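# Eight arms build a two-layer board stack on bearers

## Task

Using the bearers as the base, build a stack of four boards in two layers of two, with the longest boards on the bottom and all four boards lying parallel. Put one lath on top of each bearer between the two layers, and leave every board roughly centred across all three of the supports beneath it.

## Robot and tools

SETUP. Eight i2rt Big YAM arms, arm1 to arm8, each with a five-fingered right hand and a wrist camera (arm1_cam_wrist to arm8_cam_wrist). cam_high is a fixed overhead camera. arm1 to arm4 stand along y about +0.65 at x +1.146, +0.382, -0.387 and -1.143, and face toward -y. arm5 to arm8 stand along y about -0.65 at x -1.139, -0.381, +0.385 and +1.146, and face toward +y. Each foot looks along its own +x. The surfaces under the arms, where parts may be set down, are at z = 0.720. A hand reaches about 1.07 m from its joint-1 axis.

FRAMES. Every pose is in the scene frame, in metres, with z up from the floor. The hand point sits 0.045 m in front of the palm. In its local frame, +z runs along the straight fingers, +y points out of the palm, and +x runs across the palm away from the thumb. When joints 1, 5 and 6 are 0 and the hand is level and pointing forward, the palm faces down and the thumb is on the left. Printed hand positions can be off, more so at long reach. hand_target is the pose the current joint targets would produce.

TOOL move. Each arm gets its own optional object (arm1 ... arm8), and there is an optional "cameras" list. Name cameras from the enum, use "all", or pass [] for none. An unknown name makes the whole call invalid. Inside one arm's object:
- "joints": absolute targets keyed by joint name. joint1_rad -2.879..2.879 turns the arm about its foot, positive counter-clockwise seen from above. joint2_rad 0..3.141 is the shoulder, and positive raises it. joint3_rad 0..3.019 is the elbow, and positive opens it. joint4_rad -1.692..1.57 pitches the hand, and positive tips the fingers up. joint5_rad -1.57..1.57 swings the hand sideways, positive to the arm's right. joint6_rad -2.094..2.094 rolls the hand, positive clockwise seen from behind. The hand keys are hand_little, hand_ring, hand_middle, hand_index, hand_thumb_bend and hand_thumb_turn, each from -1 (closed, or thumb turned in front of the palm) to +1 (open, or thumb beside the palm). The two settings are hand_force_limit, -1..1, which maps linearly to a stop force of about 0 to 10 N at the fingertip (15 N for the thumb motors), and hand_speed, -0.96..1, where +0.48 and above is full speed. Each scene starts with force 0 and speed -0.8.
- "target": one absolute hand-point pose [x, y, z, qw, qx, qy, qz] in the scene frame, in metres and a unit quaternion. The hand travels in a straight line from hand_target to it. "speed" is the top speed in m/s, 0.002..4.3, default 0.25. Rotation is capped at twice that value in rad/s. When "target" is used, "joints" may contain only the hand keys.
- "min_time_s" (0.1..8): the minimum duration in seconds for this arm's joint motions.
All motions start at the same moment. Hand paths within one action finish together, and they end after at most 10 s. No action runs longer than 15 s. A move with no action returns the full state and all images.

TOOL wait: "seconds" 0..10, plus optional "cameras". It lets time pass without commanding anything.
TOOL zoom_image: "camera" and "region" [x0, y0, x1, y1] in pixels, with the origin at the top-left of the 672x504 image and a region no larger than 504x504. It only works on a camera that appeared in the latest images.
TOOL show_instructions: no arguments. It shows the reference pages.
TOOL finished_scene: "scene" 1, which may be omitted. This ends the scene for good, and the stack must stay correct with no robot holding it.

RESULTS. "move" lists the robots that received a motion. "as last shown" marks a robot that was not commanded; its status lines read "not commanded". "pictures" gives the order of the images. "off_target" means the arm is resting away from its target and may still be pushing. "time_out" is a stop: a joint did not finish in time, and "on_its_own" shows the target it still pushes toward. "joint command not followed" and "pose unreachable" mean a safety check is holding back the arm's targets. "not_followed" means the motion ended while held back. Joint velocities are in rad/s, and "within noise" means the arm is still. hand_stopped_by gives one word each for little, ring, middle, index, thumb_bend and thumb_turn: moving, target, force, stalled or fault. The *_load_n values are fingertip forces in N, positive when the finger is pushed open. If the loads fall to about 0, the grip has been lost. Joint torques are in N m; values 3 and 4 wrap at ±28. MOTOR HOT warns of heating. OVER-TEMPERATURE FAULT means the arm has dropped and must later be sent its targets again, which are marked limit_stop_at_motor_heat.

GRIPPING. A finger motor starts only when its target changes by at least 0.002. It locks when it arrives or when its closing load reaches hand_force_limit. To squeeze harder, raise the limit and also send a target more closed than the current reading. For a gentle grip use hand_speed -0.94 or lower. With the thumb turned in front of the palm, the hand can wrap objects about 0.035 to 0.065 m thick. A wrist bracket on the little-finger side can hit things.

CAMERAS. The wrist cameras are fisheye images that look toward the hand point; with joint6 near -1.3 the picture is upright. Calibration data is given per camera.

CAUTIONS. If two robots press hard against each other, the scene fails at once. Closing a hand on another robot's fingers counts as such a press. Joint-space moves can swing the hand widely, and hand paths do not avoid obstacles. A fast, stretched-out arm can overshoot by about 30 degrees. Do not push anything off the work area or onto the floor. Avoid drops, slams, releasing parts that are still moving, and heavy loads on the fingers. Stretched or strained arms heat their motors. If a move or wait is refused or interrupted by a stop, the remaining move, wait and finished_scene calls in that reply are skipped. Loose items may occasionally get a small push from outside.

Each tool is called after ">>>" by a JSON object that holds its "name" and its "arguments", one argument or row to a line.

Reference images:

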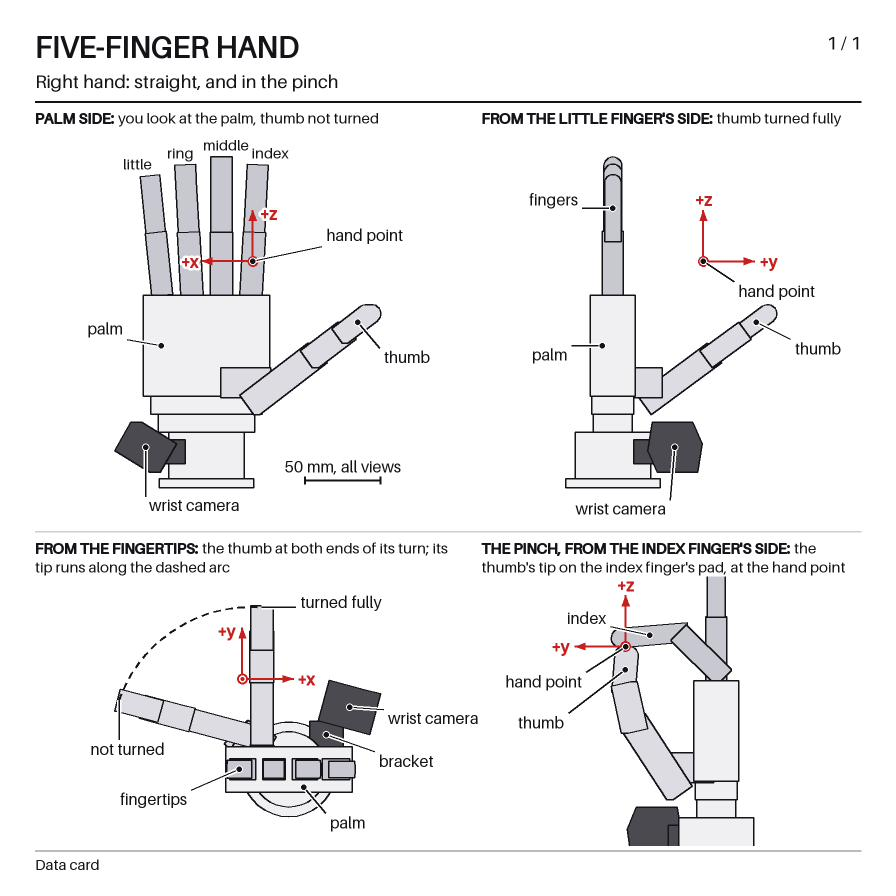

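## Session

>>> {"name": "move", "arguments": {
  "cameras": ["all"]
}}

Scene clock: 0.00 s.
Joint torques (N m): no reading
Heat: arm1: hottest joint2_rad 41 °C; arm2: hottest joint1_rad 36 °C; arm3: hottest joint4_rad 40 °C; arm4: hottest joint5_rad 40 °C; arm5: hottest joint2_rad 41 °C; arm6: hottest joint2_rad 38 °C; arm7: hottest joint4_rad 37 °C; arm8: hottest joint2_rad 40 °C.
Joint velocities: within noise
arm1.joint_positions: joint1_rad=-0.200 joint2_rad=+0.553 joint3_rad=+1.321 joint4_rad=-1.236 joint5_rad=-0.036 joint6_rad=-1.212 hand_little=+1.000 hand_ring=+1.000 hand_middle=+1.000 hand_index=+1.000 hand_thumb_turn=+1.000 hand_thumb_bend=+1.000 hand_force_limit=+0.000 hand_speed=-0.800
arm1.joint_status: not commanded
arm1.hand_stopped_by: target,target,target,target,target,target
arm1.little_load_n: 0.0
arm1.ring_load_n: 0.0
arm1.middle_load_n: 0.0
arm1.index_load_n: 0.0
arm1.thumb_bend_load_n: 0.0
arm1.thumb_turn_load_n: 0.0
arm1.hand: x=+1.0519 y=+0.4395 z=+1.2959 quat_wxyz=(+0.338, +0.402, -0.751, +0.401) (m; scene frame)
arm1.hand_target: x=+1.0522 y=+0.4406 z=+1.3055 quat_wxyz=(+0.344, +0.400, -0.745, +0.407) (m; scene frame)
arm1.hand_status: not commanded
arm2.joint_positions: joint1_rad=-0.318 joint2_rad=+0.625 joint3_rad=+1.387 joint4_rad=-1.274 joint5_rad=-0.165 joint6_rad=-1.357 hand_little=+1.000 hand_ring=+1.000 hand_middle=+1.000 hand_index=+1.000 hand_thumb_turn=+1.000 hand_thumb_bend=+1.000 hand_force_limit=+0.000 hand_speed=-0.800
arm2.joint_status: not commanded
arm2.hand_stopped_by: target,target,target,target,target,target
arm2.little_load_n: 0.0
arm2.ring_load_n: 0.0
arm2.middle_load_n: 0.0
arm2.index_load_n: 0.0
arm2.thumb_bend_load_n: 0.0
arm2.thumb_turn_load_n: 0.0
arm2.hand: x=+0.2850 y=+0.4161 z=+1.3171 quat_wxyz=(+0.315, +0.471, -0.720, +0.400) (m; scene frame)
arm2.hand_target: x=+0.2852 y=+0.4175 z=+1.3256 quat_wxyz=(+0.321, +0.469, -0.716, +0.405) (m; scene frame)
arm2.hand_status: not commanded
arm3.joint_positions: joint1_rad=+0.355 joint2_rad=+0.636 joint3_rad=+1.411 joint4_rad=-1.280 joint5_rad=-0.019 joint6_rad=-1.087 hand_little=+1.000 hand_ring=+1.000 hand_middle=+1.000 hand_index=+1.000 hand_thumb_turn=+1.000 hand_thumb_bend=+1.000 hand_force_limit=+0.000 hand_speed=-0.800
arm3.joint_status: not commanded
arm3.hand_stopped_by: target,target,target,target,target,target
arm3.little_load_n: 0.0
arm3.ring_load_n: 0.0
arm3.middle_load_n: 0.0
arm3.index_load_n: 0.0
arm3.thumb_bend_load_n: 0.0
arm3.thumb_turn_load_n: 0.0
arm3.hand: x=-0.3511 y=+0.4093 z=+1.2357 quat_wxyz=(+0.182, +0.557, -0.656, +0.476) (m; scene frame)
arm3.hand_target: x=-0.3513 y=+0.4097 z=+1.2481 quat_wxyz=(+0.187, +0.552, -0.650, +0.487) (m; scene frame)
arm3.hand_status: not commanded
arm4.joint_positions: joint1_rad=-0.227 joint2_rad=+0.647 joint3_rad=+1.401 joint4_rad=-1.243 joint5_rad=+0.285 joint6_rad=-1.019 hand_little=+1.000 hand_ring=+1.000 hand_middle=+1.000 hand_index=+1.000 hand_thumb_turn=+1.000 hand_thumb_bend=+1.000 hand_force_limit=+0.000 hand_speed=-0.800
arm4.joint_status: not commanded
arm4.hand_stopped_by: target,target,target,target,target,target
arm4.little_load_n: -0.5
arm4.ring_load_n: 0.0
arm4.middle_load_n: 0.0
arm4.index_load_n: 0.0
arm4.thumb_bend_load_n: 0.0
arm4.thumb_turn_load_n: 0.0
arm4.hand: x=-1.2897 y=+0.4563 z=+1.2608 quat_wxyz=(+0.398, +0.248, -0.813, +0.344) (m; scene frame)
arm4.hand_target: x=-1.2896 y=+0.4572 z=+1.2732 quat_wxyz=(+0.405, +0.244, -0.807, +0.355) (m; scene frame)
arm4.hand_status: not commanded
arm5.joint_positions: joint1_rad=+0.088 joint2_rad=+0.621 joint3_rad=+1.359 joint4_rad=-1.239 joint5_rad=+0.157 joint6_rad=-1.288 hand_little=+1.000 hand_ring=+1.000 hand_middle=+1.000 hand_index=+1.000 hand_thumb_turn=+1.000 hand_thumb_bend=+1.000 hand_force_limit=+0.000 hand_speed=-0.800
arm5.joint_status: not commanded
arm5.hand_stopped_by: target,target,target,target,target,target
arm5.little_load_n: 0.0
arm5.ring_load_n: 0.0
arm5.middle_load_n: 0.0
arm5.index_load_n: 0.0
arm5.thumb_bend_load_n: 0.0
arm5.thumb_turn_load_n: 0.0
arm5.hand: x=-1.0807 y=-0.4137 z=+1.2400 quat_wxyz=(-0.379, +0.690, +0.513, +0.342) (m; scene frame)
arm5.hand_target: x=-1.0806 y=-0.4146 z=+1.2531 quat_wxyz=(-0.390, +0.684, +0.508, +0.349) (m; scene frame)
arm5.hand_status: not commanded
arm6.joint_positions: joint1_rad=+0.199 joint2_rad=+0.634 joint3_rad=+1.446 joint4_rad=-1.152 joint5_rad=+0.019 joint6_rad=-1.169 hand_little=+1.000 hand_ring=+1.000 hand_middle=+1.000 hand_index=+1.000 hand_thumb_turn=+1.000 hand_thumb_bend=+1.000 hand_force_limit=+0.000 hand_speed=-0.800
arm6.joint_status: not commanded
arm6.hand_stopped_by: target,target,target,target,target,target
arm6.little_load_n: 0.0
arm6.ring_load_n: 0.0
arm6.middle_load_n: 0.0
arm6.index_load_n: 0.0
arm6.thumb_bend_load_n: 0.0
arm6.thumb_turn_load_n: 0.0
arm6.hand: x=-0.3964 y=-0.3838 z=+1.3009 quat_wxyz=(-0.514, +0.624, +0.526, +0.264) (m; scene frame)
arm6.hand_target: x=-0.3959 y=-0.3856 z=+1.3100 quat_wxyz=(-0.521, +0.620, +0.522, +0.268) (m; scene frame)
arm6.hand_status: not commanded
arm7.joint_positions: joint1_rad=-0.263 joint2_rad=+0.635 joint3_rad=+1.401 joint4_rad=-1.200 joint5_rad=-0.241 joint6_rad=-1.115 hand_little=+1.000 hand_ring=+1.000 hand_middle=+1.000 hand_index=+1.000 hand_thumb_turn=+1.000 hand_thumb_bend=+1.000 hand_force_limit=+0.000 hand_speed=-0.800
arm7.joint_status: not commanded
arm7.hand_stopped_by: target,target,target,target,target,target
arm7.little_load_n: 0.0
arm7.ring_load_n: 0.0
arm7.middle_load_n: 0.0
arm7.index_load_n: 0.0
arm7.thumb_bend_load_n: 0.0
arm7.thumb_turn_load_n: 0.0
arm7.hand: x=+0.4553 y=-0.4007 z=+1.2363 quat_wxyz=(-0.477, +0.740, +0.398, +0.259) (m; scene frame)
arm7.hand_target: x=+0.4550 y=-0.4021 z=+1.2446 quat_wxyz=(-0.483, +0.735, +0.397, +0.264) (m; scene frame)
arm7.hand_status: not commanded
arm8.joint_positions: joint1_rad=-0.171 joint2_rad=+0.599 joint3_rad=+1.351 joint4_rad=-1.425 joint5_rad=+0.109 joint6_rad=-1.016 hand_little=+1.000 hand_ring=+1.000 hand_middle=+1.000 hand_index=+1.000 hand_thumb_turn=+1.000 hand_thumb_bend=+1.000 hand_force_limit=+0.000 hand_speed=-0.800
arm8.joint_status: not commanded
arm8.hand_stopped_by: target,target,target,target,target,target
arm8.little_load_n: 0.0
arm8.ring_load_n: 0.0
arm8.middle_load_n: 0.0
arm8.index_load_n: 0.0
arm8.thumb_bend_load_n: 0.0
arm8.thumb_turn_load_n: 0.0
arm8.hand: x=+1.2435 y=-0.4765 z=+1.2620 quat_wxyz=(-0.321, +0.840, +0.331, +0.288) (m; scene frame)
arm8.hand_target: x=+1.2433 y=-0.4769 z=+1.2710 quat_wxyz=(-0.329, +0.835, +0.328, +0.293) (m; scene frame)
arm8.hand_status: not commanded
pictures: arm1_cam_wrist, arm2_cam_wrist, arm3_cam_wrist, arm4_cam_wrist, arm5_cam_wrist, arm6_cam_wrist, arm7_cam_wrist, arm8_cam_wrist, cam_high

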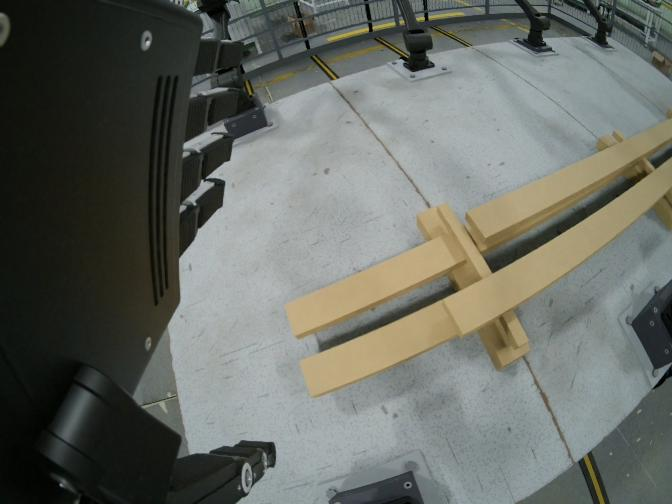

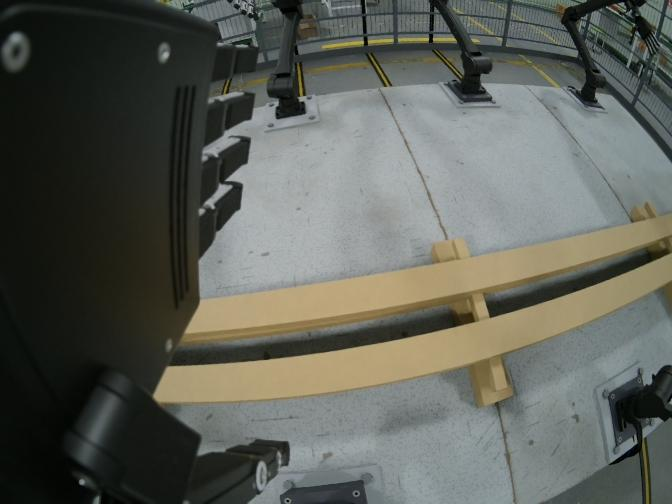

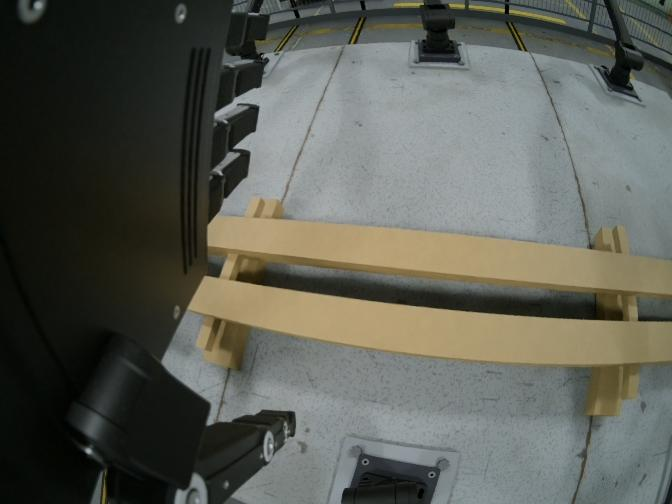

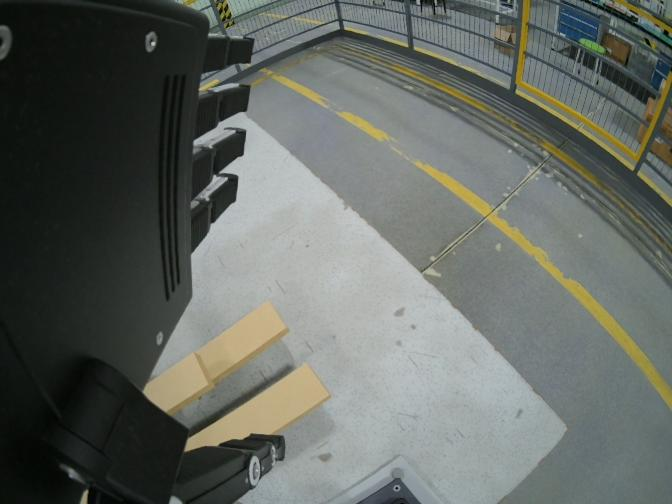

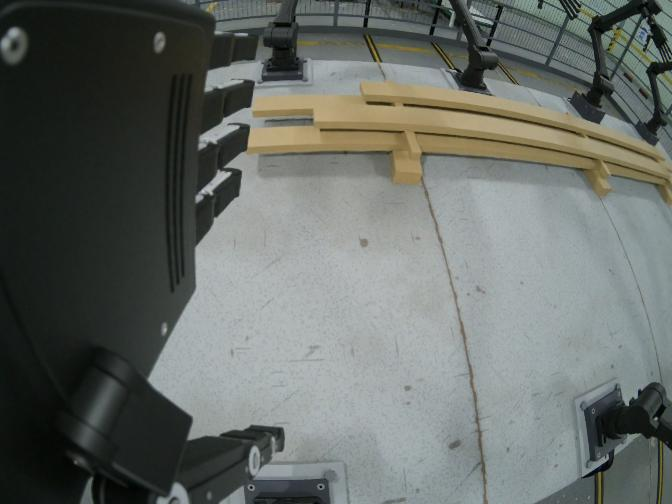

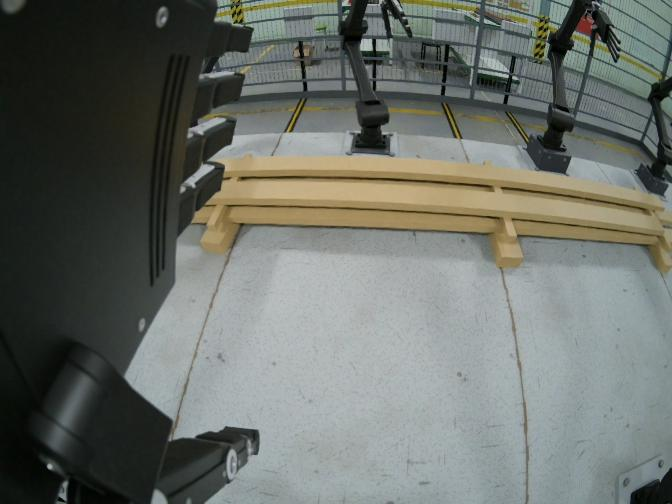

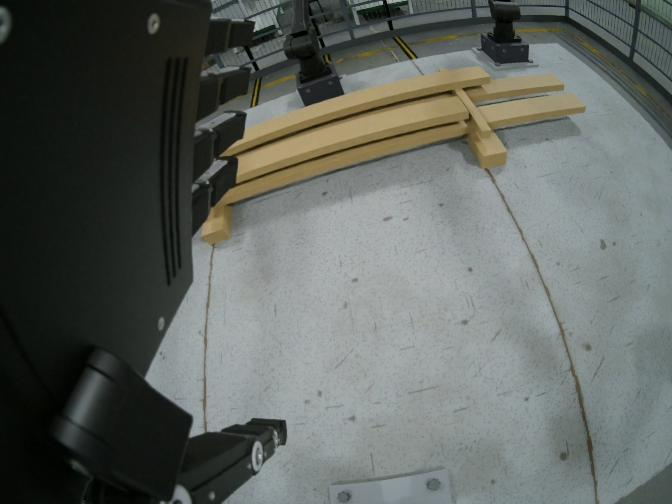

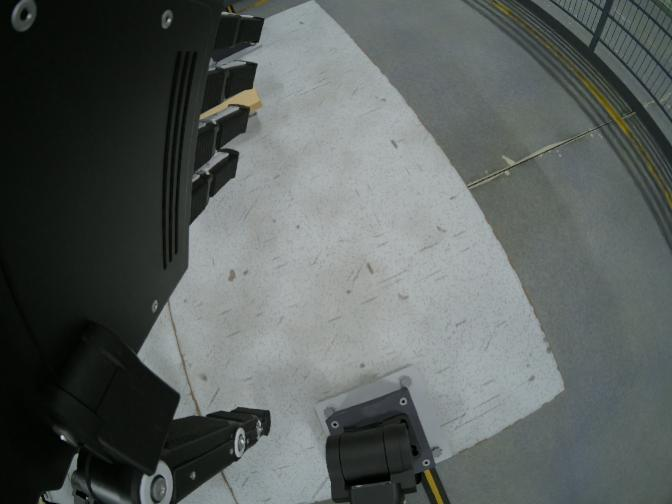

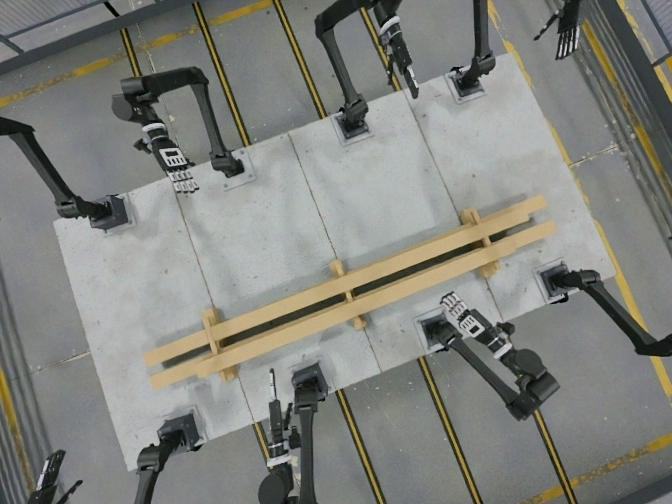

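>>> {"name": "zoom_image", "arguments": {
  "camera": "cam_high",
  "region": [130, 240, 350, 405]
}}

>>> {"name": "zoom_image", "arguments": {
  "camera": "cam_high",
  "region": [350, 160, 570, 325]
}}

>>> {"name": "zoom_image", "arguments": {
  "camera": "cam_high",
  "region": [260, 200, 430, 340]
}}

Scaled by 2.291 from the camera's image (finer frame: 960x720).

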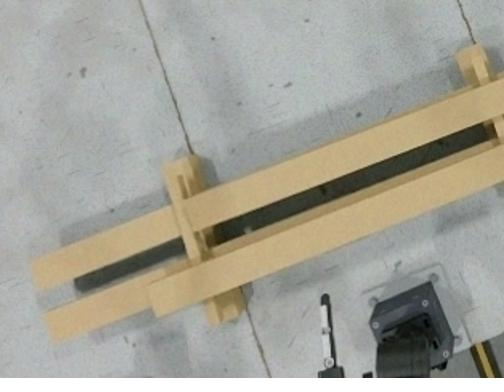

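Scaled by 2.291 from the camera's image (finer frame: 960x720).

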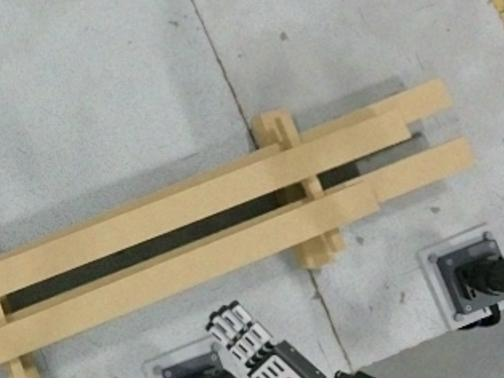

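Scaled by 2.965 from the camera's image (finer frame: 960x720).

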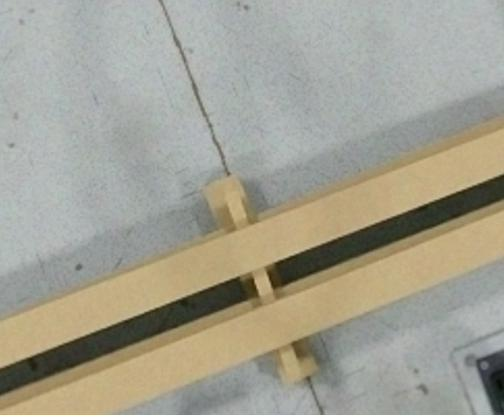

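>>> {"name": "zoom_image", "arguments": {
  "camera": "arm1_cam_wrist",
  "region": [272, 170, 560, 410]
}}

>>> {"name": "zoom_image", "arguments": {
  "camera": "arm7_cam_wrist",
  "region": [380, 50, 610, 190]
}}

>>> {"name": "zoom_image", "arguments": {
  "camera": "arm5_cam_wrist",
  "region": [236, 60, 672, 220]
}}

>>> {"name": "zoom_image", "arguments": {
  "camera": "arm6_cam_wrist",
  "region": [190, 130, 672, 290]
}}

>>> {"name": "zoom_image", "arguments": {
  "camera": "arm3_cam_wrist",
  "region": [180, 180, 672, 430]
}}

>>> {"name": "zoom_image", "arguments": {
  "camera": "arm2_cam_wrist",
  "region": [150, 180, 672, 430]
}}

Scaled by 1.750 from the camera's image (finer frame: 960x720).

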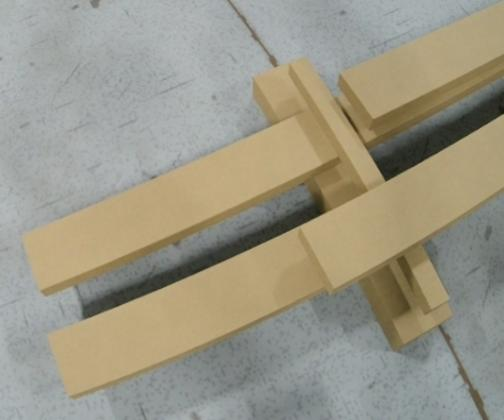

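Scaled by 2.191 from the camera's image (finer frame: 960x720).

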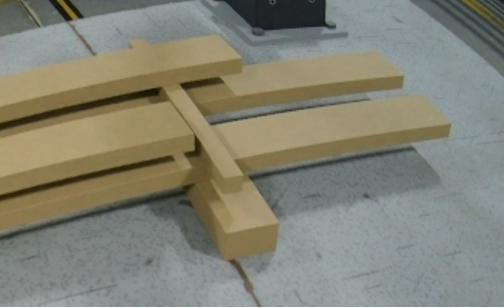

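Scaled by 1.156 from the camera's image (finer frame: 960x720).

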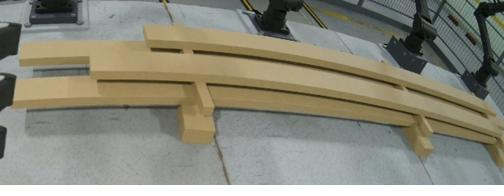

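Scaled by 1.046 from the camera's image (finer frame: 960x720).

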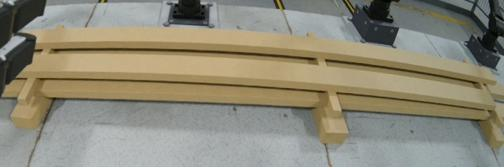

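Scaled by 1.024 from the camera's image (finer frame: 960x720).

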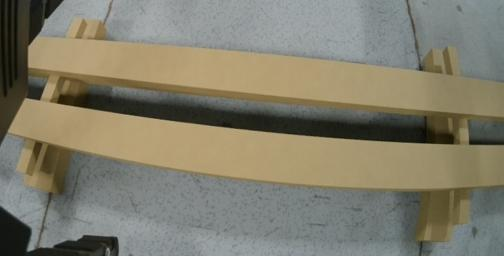

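Region (150, 180, 672, 430) is 522x250 pixels. A region can be at most 504 by 504 pixels.

>>> {"name": "move", "arguments": {
  "arm8": {"target": [0.842, -0.092, 0.976, 0.6288, -0.3652, -0.5373, -0.4276], "speed": 0.25},
  "arm5": {"target": [-1.06, -0.0785, 0.991, 0.4588, -0.5253, -0.4102, -0.5875], "speed": 0.25},
  "cameras": ["arm8_cam_wrist", "arm5_cam_wrist"]
}}

Scene clock: 105.17 s.
Joint torques (N m): arm1=[0.38 1.96 8.96 2.07 -0.05 -0.09] | arm2=[-0.38 1.9 9.55 2.37 0.18 0.11] | arm3=[0.15 3.19 9.16 2.36 0.11 -0.08] | arm4=[1.49 1.32 9.07 2.43 0.13 -0.07] | arm5=[-0.26 -13.22 10.88 2.78 0.11 -0.24] | arm6=[0.56 2.14 8.94 2.66 0.08 -0.04] | arm7=[0.56 0.67 10.93 1.76 -0.12 -0.09] | arm8=[-1.67 -8.18 8.73 3 -0.13 -0.2]
Heat: arm1: hottest joint3_rad 42 °C; arm2: hottest joint3_rad 37 °C; arm3: hottest joint3_rad 42 °C; arm4: hottest joint3_rad 41 °C; arm5: hottest joint2_rad 39 °C; arm6: hottest joint3_rad 39 °C; arm7: hottest joint3_rad 36 °C; arm8: hottest joint3_rad 43 °C.
move: arm5 off_target; arm8 off_target
Joint velocities: within noise
arm1, arm2, arm3, arm4, arm6, arm7: as last shown
arm1.ring_load_n: -0.5
arm1.middle_load_n: -0.5
arm2.thumb_turn_load_n: -0.5
arm4.little_load_n: 0.0
arm5.joint_positions: joint1_rad=+0.080 joint2_rad=+1.488 joint3_rad=+0.679 joint4_rad=+0.861 joint5_rad=+0.307 joint6_rad=-1.598 hand_little=+1.000 hand_ring=+1.000 hand_middle=+1.000 hand_index=+1.000 hand_thumb_turn=+1.000 hand_thumb_bend=+1.000 hand_force_limit=+0.000 hand_speed=-0.800
arm5.joint_status: not commanded
arm5.hand_stopped_by: target,target,target,target,target,target
arm5.little_load_n: 0.0
arm5.ring_load_n: 0.0
arm5.middle_load_n: 0.0
arm5.index_load_n: 0.0
arm5.thumb_bend_load_n: 0.0
arm5.thumb_turn_load_n: 0.0
arm5.hand: x=-1.0656 y=-0.0895 z=+0.9611 quat_wxyz=(-0.446, +0.539, +0.432, +0.570)
arm5.hand_target: x=-1.0601 y=-0.0801 z=+0.9908 quat_wxyz=(-0.459, +0.525, +0.410, +0.587)
arm5.hand_status: off_target (0.032 m and 3.9 deg from the pose sent, 0.418 m and 37.2 deg at the start)
arm7.ring_load_n: -0.5
arm8.joint_positions: joint1_rad=+0.724 joint2_rad=+1.823 joint3_rad=+0.784 joint4_rad=+1.164 joint5_rad=+0.293 joint6_rad=-1.616 hand_little=+1.000 hand_ring=+1.000 hand_middle=+1.000 hand_index=+1.000 hand_thumb_turn=+1.000 hand_thumb_bend=+1.000 hand_force_limit=+0.000 hand_speed=-0.800
arm8.joint_status: not commanded
arm8.hand_stopped_by: target,target,target,target,target,target
arm8.little_load_n: 0.0
arm8.ring_load_n: 0.0
arm8.middle_load_n: 0.0
arm8.index_load_n: 0.0
arm8.thumb_bend_load_n: 0.0
arm8.thumb_turn_load_n: 0.0
arm8.hand: x=+0.8461 y=-0.1054 z=+0.9599 quat_wxyz=(-0.617, +0.372, +0.554, +0.417)
arm8.hand_target: x=+0.8426 y=-0.0930 z=+0.9759 quat_wxyz=(-0.628, +0.365, +0.537, +0.427)
arm8.hand_status: off_target (0.021 m and 2.8 deg from the pose sent, 0.625 m and 72.0 deg at the start)
pictures: arm5_cam_wrist, arm8_cam_wrist
arm5_cam_wrist: T_world_to_cam=[[0.94912, -0.21983, 0.22549, 0.77719], [0.10227, -0.46208, -0.88092, 0.9218], [0.29785, 0.85916, -0.41609, 0.91396]] pos_world=[-1.10413, -0.18844, 1.01707]
arm8_cam_wrist: T_world_to_cam=[[0.89801, 0.34919, 0.26766, -0.98174], [0.38548, -0.33119, -0.86123, 0.46287], [-0.21208, 0.87657, -0.43202, 0.80446]] pos_world=[0.87379, -0.20905, 1.00895]

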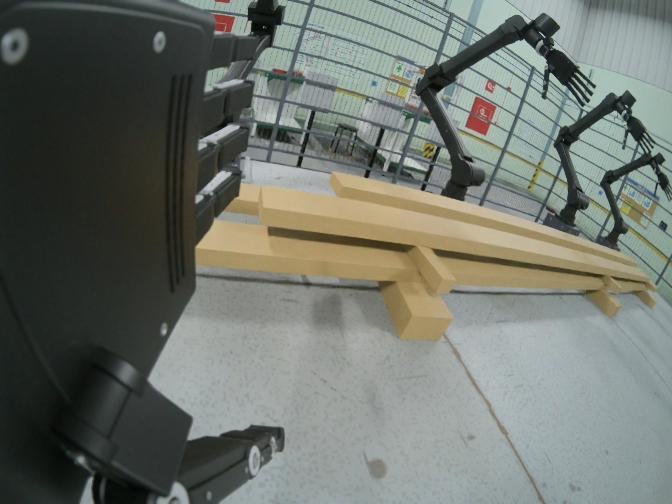

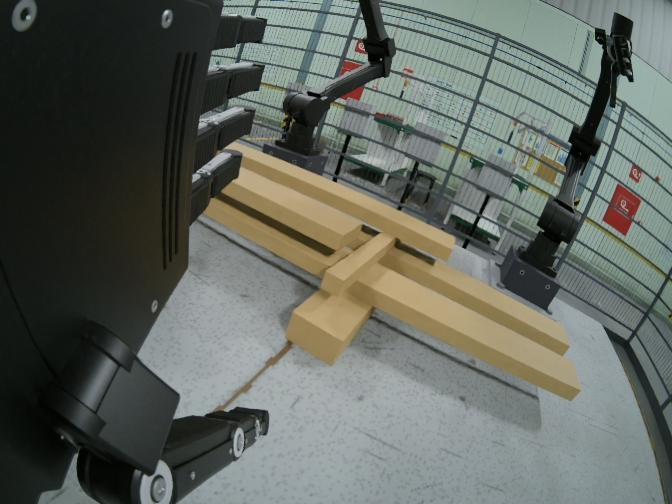

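>>> {"name": "zoom_image", "arguments": {
  "camera": "arm8_cam_wrist",
  "region": [240, 200, 480, 380]
}}

>>> {"name": "zoom_image", "arguments": {
  "camera": "arm5_cam_wrist",
  "region": [190, 160, 480, 360]
}}

Scaled by 2.100 from the camera's image (finer frame: 960x720).

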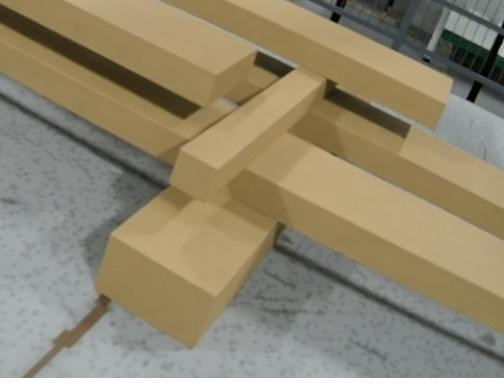

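Scaled by 1.738 from the camera's image (finer frame: 960x720).

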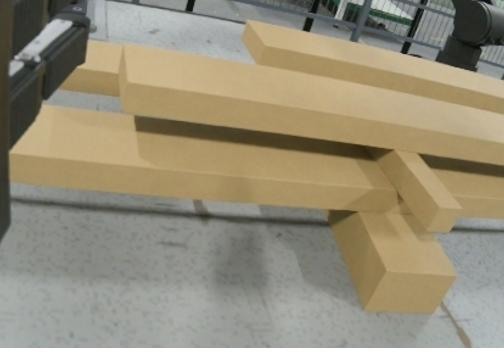

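>>> {"name": "move", "arguments": {
  "cameras": ["cam_high", "arm1_cam_wrist"]
}}

>>> {"name": "zoom_image", "arguments": {
  "camera": "cam_high",
  "region": [50, 280, 350, 504]
}}

Scene clock: 130.87 s.
Joint torques (N m): arm1=[0.32 1.96 8.95 2.11 -0.05 -0.09] | arm2=[-0.38 1.9 9.55 2.37 0.18 0.11] | arm3=[0.15 3.02 9.24 2.47 0.1 -0.05] | arm4=[1.03 0.91 9.02 2.5 0.15 -0.11] | arm5=[-0.32 -13.45 10.93 2.69 0.1 -0.25] | arm6=[0.38 2.08 8.96 2.66 0.05 -0.01] | arm7=[0.56 0.67 10.93 1.77 -0.12 -0.08] | arm8=[-2.37 -9.64 8.65 2.91 -0.18 -0.2]
Heat: arm1: hottest joint3_rad 43 °C; arm2: hottest joint3_rad 38 °C; arm3: hottest joint3_rad 43 °C; arm4: hottest joint3_rad 41 °C; arm5: hottest joint2_rad 40 °C; arm6: hottest joint3_rad 39 °C; arm7: hottest joint3_rad 36 °C; arm8: hottest joint3_rad 43 °C.
Joint velocities: within noise
arm1.joint_positions: joint1_rad=-0.200 joint2_rad=+0.553 joint3_rad=+1.321 joint4_rad=-1.236 joint5_rad=-0.036 joint6_rad=-1.212 hand_little=+1.000 hand_ring=+1.000 hand_middle=+1.000 hand_index=+1.000 hand_thumb_turn=+1.000 hand_thumb_bend=+1.000 hand_force_limit=+0.000 hand_speed=-0.800
arm1.joint_status: not commanded
arm1.hand_stopped_by: target,target,target,target,target,target
arm1.little_load_n: 0.0
arm1.ring_load_n: 0.0
arm1.middle_load_n: 0.0
arm1.index_load_n: 0.0
arm1.thumb_bend_load_n: 0.0
arm1.thumb_turn_load_n: 0.0
arm1.hand: x=+1.0519 y=+0.4395 z=+1.2959 quat_wxyz=(+0.338, +0.402, -0.751, +0.401) (m; scene frame)
arm1.hand_target: x=+1.0522 y=+0.4406 z=+1.3055 quat_wxyz=(+0.344, +0.400, -0.745, +0.407) (m; scene frame)
arm1.hand_status: not commanded
arm2.joint_positions: joint1_rad=-0.318 joint2_rad=+0.625 joint3_rad=+1.387 joint4_rad=-1.274 joint5_rad=-0.165 joint6_rad=-1.357 hand_little=+1.000 hand_ring=+1.000 hand_middle=+1.000 hand_index=+1.000 hand_thumb_turn=+1.000 hand_thumb_bend=+1.000 hand_force_limit=+0.000 hand_speed=-0.800
arm2.joint_status: not commanded
arm2.hand_stopped_by: target,target,target,target,target,target
arm2.little_load_n: 0.0
arm2.ring_load_n: 0.0
arm2.middle_load_n: -0.5
arm2.index_load_n: 0.0
arm2.thumb_bend_load_n: 0.0
arm2.thumb_turn_load_n: 0.0
arm2.hand: x=+0.2850 y=+0.4161 z=+1.3171 quat_wxyz=(+0.315, +0.471, -0.720, +0.400) (m; scene frame)
arm2.hand_target: x=+0.2852 y=+0.4175 z=+1.3256 quat_wxyz=(+0.321, +0.469, -0.716, +0.405) (m; scene frame)
arm2.hand_status: not commanded
arm3.joint_positions: joint1_rad=+0.355 joint2_rad=+0.636 joint3_rad=+1.411 joint4_rad=-1.280 joint5_rad=-0.019 joint6_rad=-1.087 hand_little=+1.000 hand_ring=+1.000 hand_middle=+1.000 hand_index=+1.000 hand_thumb_turn=+1.000 hand_thumb_bend=+1.000 hand_force_limit=+0.000 hand_speed=-0.800
arm3.joint_status: not commanded
arm3.hand_stopped_by: target,target,target,target,target,target
arm3.little_load_n: 0.0
arm3.ring_load_n: 0.0
arm3.middle_load_n: 0.0
arm3.index_load_n: 0.0
arm3.thumb_bend_load_n: 0.0
arm3.thumb_turn_load_n: 0.0
arm3.hand: x=-0.3511 y=+0.4093 z=+1.2357 quat_wxyz=(+0.182, +0.557, -0.656, +0.476) (m; scene frame)
arm3.hand_target: x=-0.3513 y=+0.4097 z=+1.2481 quat_wxyz=(+0.187, +0.552, -0.650, +0.487) (m; scene frame)
arm3.hand_status: not commanded
arm4.joint_positions: joint1_rad=-0.227 joint2_rad=+0.647 joint3_rad=+1.401 joint4_rad=-1.243 joint5_rad=+0.285 joint6_rad=-1.019 hand_little=+1.000 hand_ring=+1.000 hand_middle=+1.000 hand_index=+1.000 hand_thumb_turn=+1.000 hand_thumb_bend=+1.000 hand_force_limit=+0.000 hand_speed=-0.800
arm4.joint_status: not commanded
arm4.hand_stopped_by: target,target,target,target,target,target
arm4.little_load_n: 0.0
arm4.ring_load_n: 0.0
arm4.middle_load_n: 0.0
arm4.index_load_n: -0.5
arm4.thumb_bend_load_n: 0.0
arm4.thumb_turn_load_n: 0.0
arm4.hand: x=-1.2897 y=+0.4563 z=+1.2608 quat_wxyz=(+0.398, +0.248, -0.813, +0.344) (m; scene frame)
arm4.hand_target: x=-1.2896 y=+0.4572 z=+1.2732 quat_wxyz=(+0.405, +0.244, -0.807, +0.355) (m; scene frame)
arm4.hand_status: not commanded
arm5.joint_positions: joint1_rad=+0.080 joint2_rad=+1.488 joint3_rad=+0.679 joint4_rad=+0.861 joint5_rad=+0.307 joint6_rad=-1.598 hand_little=+1.000 hand_ring=+1.000 hand_middle=+1.000 hand_index=+1.000 hand_thumb_turn=+1.000 hand_thumb_bend=+1.000 hand_force_limit=+0.000 hand_speed=-0.800
arm5.joint_status: not commanded
arm5.hand_stopped_by: target,target,target,target,target,target
arm5.little_load_n: 0.0
arm5.ring_load_n: 0.0
arm5.middle_load_n: 0.0
arm5.index_load_n: 0.0
arm5.thumb_bend_load_n: 0.0
arm5.thumb_turn_load_n: 0.0
arm5.hand: x=-1.0656 y=-0.0895 z=+0.9611 quat_wxyz=(-0.446, +0.539, +0.432, +0.570) (m; scene frame)
arm5.hand_target: x=-1.0602 y=-0.0801 z=+0.9908 quat_wxyz=(-0.459, +0.525, +0.410, +0.587) (m; scene frame)
arm5.hand_status: off_target (0.032 m and 3.9 deg from the pose sent, 0.418 m and 37.2 deg at the start)
arm6.joint_positions: joint1_rad=+0.199 joint2_rad=+0.634 joint3_rad=+1.446 joint4_rad=-1.152 joint5_rad=+0.019 joint6_rad=-1.169 hand_little=+1.000 hand_ring=+1.000 hand_middle=+1.000 hand_index=+1.000 hand_thumb_turn=+1.000 hand_thumb_bend=+1.000 hand_force_limit=+0.000 hand_speed=-0.800
arm6.joint_status: not commanded
arm6.hand_stopped_by: target,target,target,target,target,target
arm6.little_load_n: 0.0
arm6.ring_load_n: 0.0
arm6.middle_load_n: 0.0
arm6.index_load_n: 0.0
arm6.thumb_bend_load_n: 0.0
arm6.thumb_turn_load_n: 0.0
arm6.hand: x=-0.3964 y=-0.3838 z=+1.3009 quat_wxyz=(-0.514, +0.624, +0.526, +0.264) (m; scene frame)
arm6.hand_target: x=-0.3959 y=-0.3856 z=+1.3100 quat_wxyz=(-0.521, +0.620, +0.522, +0.268) (m; scene frame)
arm6.hand_status: not commanded
arm7.joint_positions: joint1_rad=-0.263 joint2_rad=+0.635 joint3_rad=+1.401 joint4_rad=-1.200 joint5_rad=-0.241 joint6_rad=-1.115 hand_little=+1.000 hand_ring=+1.000 hand_middle=+1.000 hand_index=+1.000 hand_thumb_turn=+1.000 hand_thumb_bend=+1.000 hand_force_limit=+0.000 hand_speed=-0.800
arm7.joint_status: not commanded
arm7.hand_stopped_by: target,target,target,target,target,target
arm7.little_load_n: 0.0
arm7.ring_load_n: -0.5
arm7.middle_load_n: 0.0
arm7.index_load_n: 0.0
arm7.thumb_bend_load_n: 0.0
arm7.thumb_turn_load_n: 0.0
arm7.hand: x=+0.4553 y=-0.4007 z=+1.2363 quat_wxyz=(-0.477, +0.740, +0.398, +0.259) (m; scene frame)
arm7.hand_target: x=+0.4550 y=-0.4021 z=+1.2446 quat_wxyz=(-0.483, +0.735, +0.397, +0.264) (m; scene frame)
arm7.hand_status: not commanded
arm8.joint_positions: joint1_rad=+0.724 joint2_rad=+1.823 joint3_rad=+0.784 joint4_rad=+1.164 joint5_rad=+0.293 joint6_rad=-1.616 hand_little=+1.000 hand_ring=+1.000 hand_middle=+1.000 hand_index=+1.000 hand_thumb_turn=+1.000 hand_thumb_bend=+1.000 hand_force_limit=+0.000 hand_speed=-0.800
arm8.joint_status: not commanded
arm8.hand_stopped_by: target,target,target,target,target,target
arm8.little_load_n: 0.0
arm8.ring_load_n: -0.5
arm8.middle_load_n: 0.0
arm8.index_load_n: 0.0
arm8.thumb_bend_load_n: 0.0
arm8.thumb_turn_load_n: 0.0
arm8.hand: x=+0.8461 y=-0.1054 z=+0.9599 quat_wxyz=(-0.617, +0.372, +0.554, +0.417) (m; scene frame)
arm8.hand_target: x=+0.8426 y=-0.0930 z=+0.9759 quat_wxyz=(-0.628, +0.365, +0.537, +0.427) (m; scene frame)
arm8.hand_status: off_target (0.021 m and 2.8 deg from the pose sent, 0.625 m and 72.0 deg at the start)
pictures: arm1_cam_wrist, cam_high

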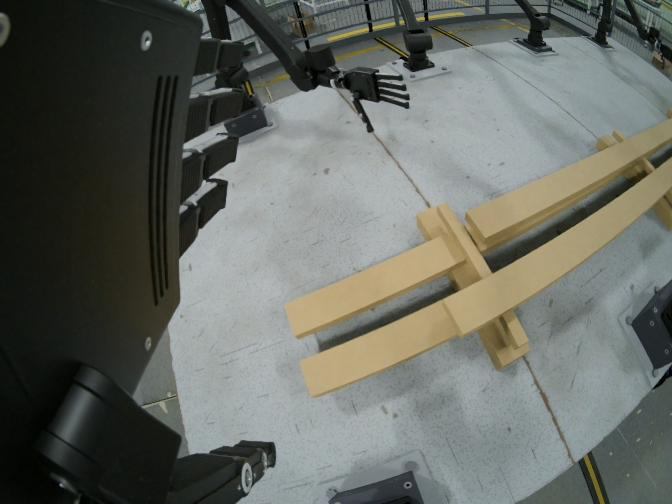

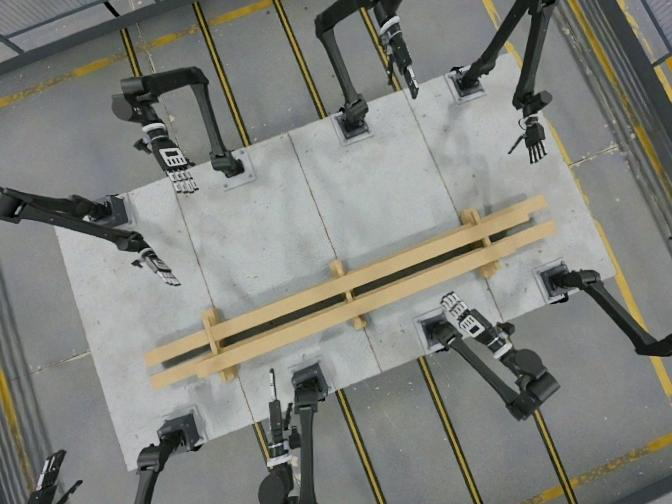

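Scaled by 1.680 from the camera's image (finer frame: 960x720).

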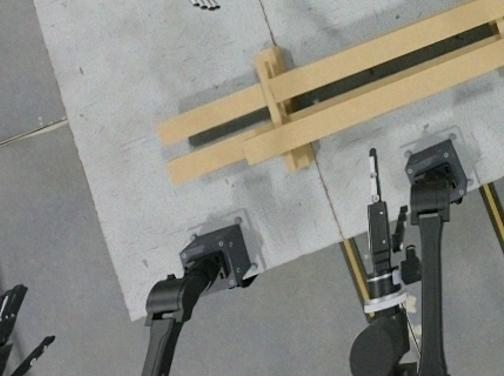

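>>> {"name": "zoom_image", "arguments": {
  "camera": "cam_high",
  "region": [60, 160, 210, 310]
}}

>>> {"name": "zoom_image", "arguments": {
  "camera": "cam_high",
  "region": [430, 40, 640, 330]
}}

Scaled by 3.360 from the camera's image (finer frame: 960x720).

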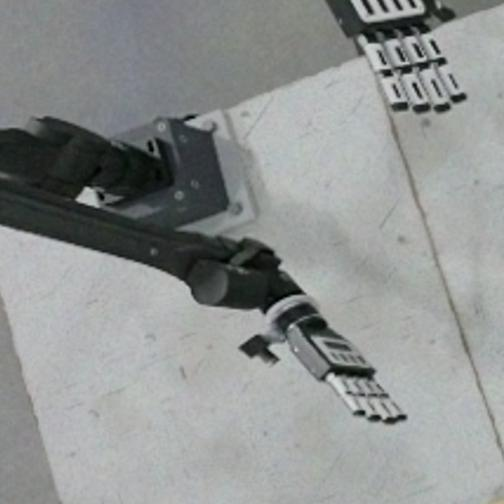

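Scaled by 1.738 from the camera's image (finer frame: 960x720).

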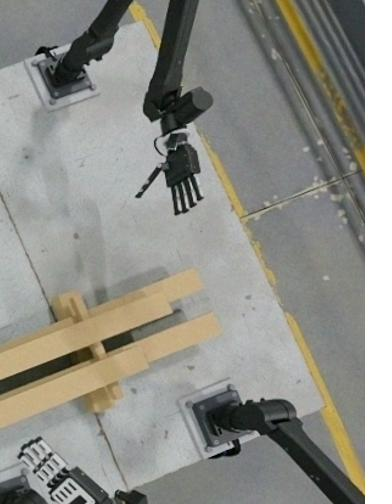

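>>> {"name": "zoom_image", "arguments": {
  "camera": "cam_high",
  "region": [140, 290, 260, 410]
}}

>>> {"name": "zoom_image", "arguments": {
  "camera": "cam_high",
  "region": [450, 170, 570, 290]
}}

>>> {"name": "zoom_image", "arguments": {
  "camera": "cam_high",
  "region": [290, 230, 410, 350]
}}

Scaled by 4.200 from the camera's image (finer frame: 960x720).

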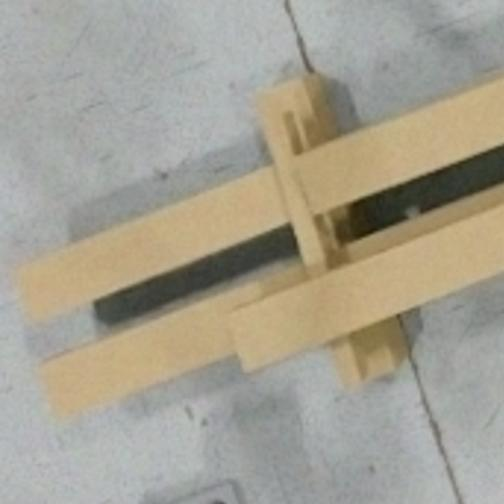

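Scaled by 4.200 from the camera's image (finer frame: 960x720).

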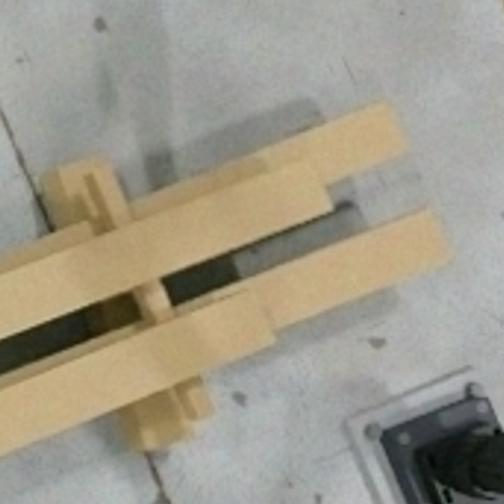

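Scaled by 4.200 from the camera's image (finer frame: 960x720).

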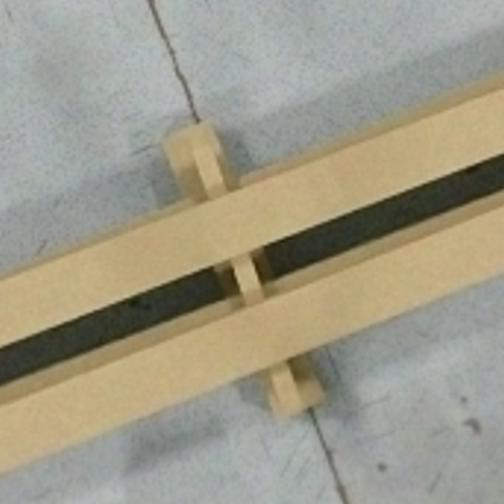

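>>> {"name": "move", "arguments": {
  "cameras": ["arm8_cam_wrist", "arm5_cam_wrist"],
  "arm8": {"joints": {"hand_speed": -0.8}}
}}

>>> {"name": "zoom_image", "arguments": {
  "camera": "arm8_cam_wrist",
  "region": [310, 210, 410, 310]
}}

>>> {"name": "zoom_image", "arguments": {
  "camera": "arm8_cam_wrist",
  "region": [390, 210, 510, 310]
}}

Scene clock: 174.27 s.
Joint torques (N m): arm1=[0.56 1.96 8.94 2.1 -0.05 -0.08] | arm2=[-0.38 1.9 9.55 2.37 0.18 0.11] | arm3=[0.03 3.25 9.2 2.4 0.06 -0.07] | arm4=[0.85 1.49 9.14 2.26 0.11 -0.1] | arm5=[0.32 -12.81 10.89 2.73 0.11 -0.22] | arm6=[0.5 2.2 8.95 2.65 0.08 -0.03] | arm7=[0.5 0.67 10.92 1.78 -0.12 -0.09] | arm8=[-2.14 -9.29 8.75 2.82 -0.21 -0.22]
Heat: arm1: hottest joint3_rad 43 °C; arm2: hottest joint3_rad 38 °C; arm3: hottest joint3_rad 43 °C; arm4: hottest joint3_rad 41 °C; arm5: hottest joint2_rad 40 °C; arm6: hottest joint3_rad 39 °C; arm7: hottest joint3_rad 37 °C; arm8: hottest joint3_rad 43 °C.
move: arm8 done
Joint velocities: within noise
arm1, arm2, arm3, arm4, arm5, arm6, arm7: as last shown
arm2.middle_load_n: 0.0
arm2.index_load_n: 0.5
arm4.index_load_n: 0.0
arm7.ring_load_n: 0.0
arm8.joint_positions: joint1_rad=+0.724 joint2_rad=+1.823 joint3_rad=+0.784 joint4_rad=+1.164 joint5_rad=+0.293 joint6_rad=-1.616 hand_little=+1.000 hand_ring=+1.000 hand_middle=+1.000 hand_index=+1.000 hand_thumb_turn=+1.000 hand_thumb_bend=+1.000 hand_force_limit=+0.000 hand_speed=-0.800
arm8.joint_status: all done
arm8.hand_stopped_by: target,target,target,target,target,target
arm8.little_load_n: 0.0
arm8.ring_load_n: 0.0
arm8.middle_load_n: 0.0
arm8.index_load_n: 0.0
arm8.thumb_bend_load_n: 0.0
arm8.thumb_turn_load_n: 0.0
arm8.hand: x=+0.8461 y=-0.1054 z=+0.9599 quat_wxyz=(-0.617, +0.372, +0.554, +0.417)
arm8.hand_target: x=+0.8426 y=-0.0930 z=+0.9759 quat_wxyz=(-0.628, +0.365, +0.537, +0.427)
arm8.hand_status: not commanded
pictures: arm5_cam_wrist, arm8_cam_wrist
arm5_cam_wrist: T_world_to_cam=[[0.94912, -0.21983, 0.22549, 0.77719], [0.10227, -0.46208, -0.88092, 0.9218], [0.29785, 0.85916, -0.41609, 0.91396]] pos_world=[-1.10413, -0.18844, 1.01707]
arm8_cam_wrist: T_world_to_cam=[[0.89796, 0.34911, 0.26795, -0.98191], [0.38572, -0.33117, -0.86113, 0.46261], [-0.21189, 0.87661, -0.43204, 0.80429]] pos_world=[0.87369, -0.20905, 1.00895]

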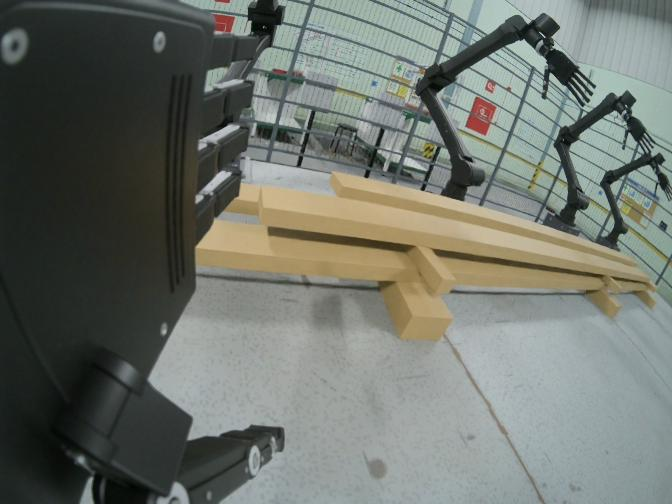

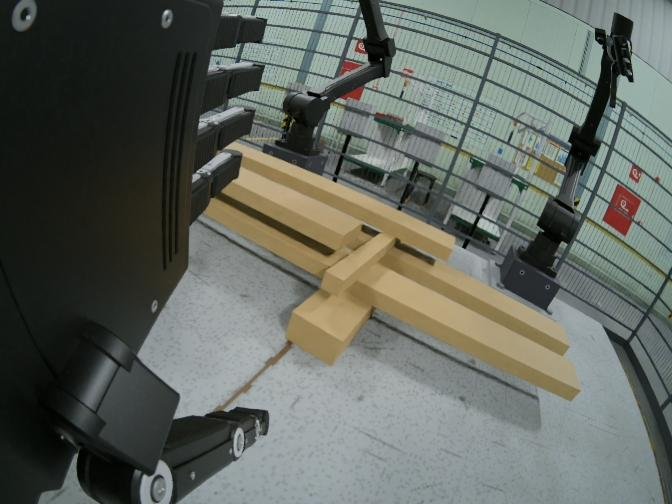

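Scaled by 5.040 from the camera's image (finer frame: 960x720).

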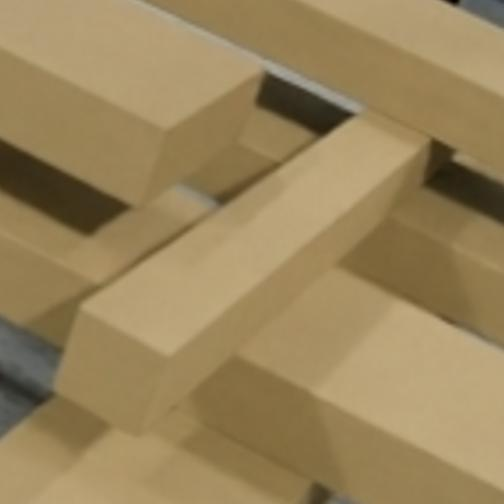

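Scaled by 4.200 from the camera's image (finer frame: 960x720).

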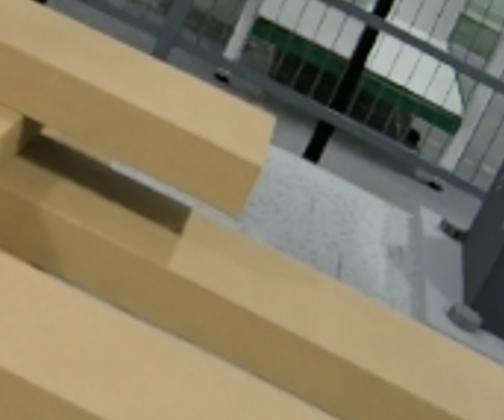

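>>> {"name": "move", "arguments": {
  "arm4": {"joints": {"joint5_rad": 0.0, "joint6_rad": 1.5}, "min_time_s": 3},
  "cameras": ["arm4_cam_wrist"]
}}

Scene clock: 230.37 s.
Joint torques (N m): arm1=[0.26 1.96 8.92 2.09 -0.06 -0.08] | arm2=[-0.32 1.9 9.55 2.37 0.18 0.11] | arm3=[0.56 2.61 9.29 2.25 0.08 -0.07] | arm4=[1.32 1.67 9.1 2.4 -0.05 0.06] | arm5=[-0.15 -13.33 10.86 2.71 0.06 -0.25] | arm6=[0.38 2.14 8.88 2.67 0.06 -0.02] | arm7=[0.56 0.67 10.93 1.76 -0.12 -0.09] | arm8=[-1.44 -8.88 8.68 3.02 -0.19 -0.28]
Heat: arm1: hottest joint3_rad 43 °C; arm2: hottest joint3_rad 38 °C; arm3: hottest joint3_rad 43 °C; arm4: hottest joint3_rad 42 °C; arm5: hottest joint2_rad 40 °C; arm6: hottest joint3_rad 39 °C; arm7: hottest joint3_rad 37 °C; arm8: hottest joint3_rad 43 °C.
move: arm4 done
Joint velocities: within noise
arm1, arm2, arm3, arm5, arm6, arm7, arm8: as last shown
arm2.index_load_n: 0.0
arm2.thumb_turn_load_n: 0.5
arm4.joint_positions: joint1_rad=-0.227 joint2_rad=+0.647 joint3_rad=+1.401 joint4_rad=-1.243 joint5_rad=+0.002 joint6_rad=+1.491 hand_little=+1.000 hand_ring=+1.000 hand_middle=+1.000 hand_index=+1.000 hand_thumb_turn=+1.000 hand_thumb_bend=+1.000 hand_force_limit=+0.000 hand_speed=-0.800
arm4.joint_status: all done
arm4.hand_stopped_by: target,target,target,target,target,target
arm4.little_load_n: 0.0
arm4.ring_load_n: 0.0
arm4.middle_load_n: 0.0
arm4.index_load_n: 0.0
arm4.thumb_bend_load_n: 0.0
arm4.thumb_turn_load_n: 0.0
arm4.hand: x=-1.1578 y=+0.3670 z=+1.3283 quat_wxyz=(-0.305, -0.655, -0.550, +0.420)
arm4.hand_target: x=-1.1571 y=+0.3696 z=+1.3428 quat_wxyz=(-0.315, -0.651, -0.542, +0.428)
arm4.hand_status: not commanded
arm5.thumb_turn_load_n: -0.5
arm4_cam_wrist: T_world_to_cam=[[0.96123, -0.12094, -0.24779, 1.48865], [0.24737, -0.01874, 0.96874, -0.98783], [-0.12181, -0.99248, 0.0119, 0.32084]] pos_world=[-1.14751, 0.47996, 1.32201]

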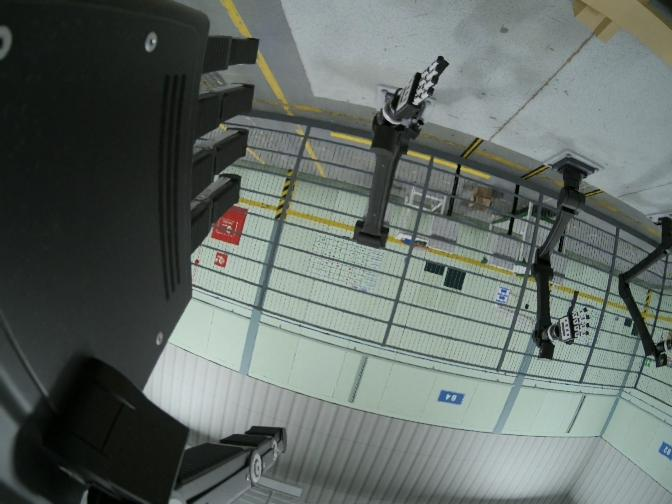

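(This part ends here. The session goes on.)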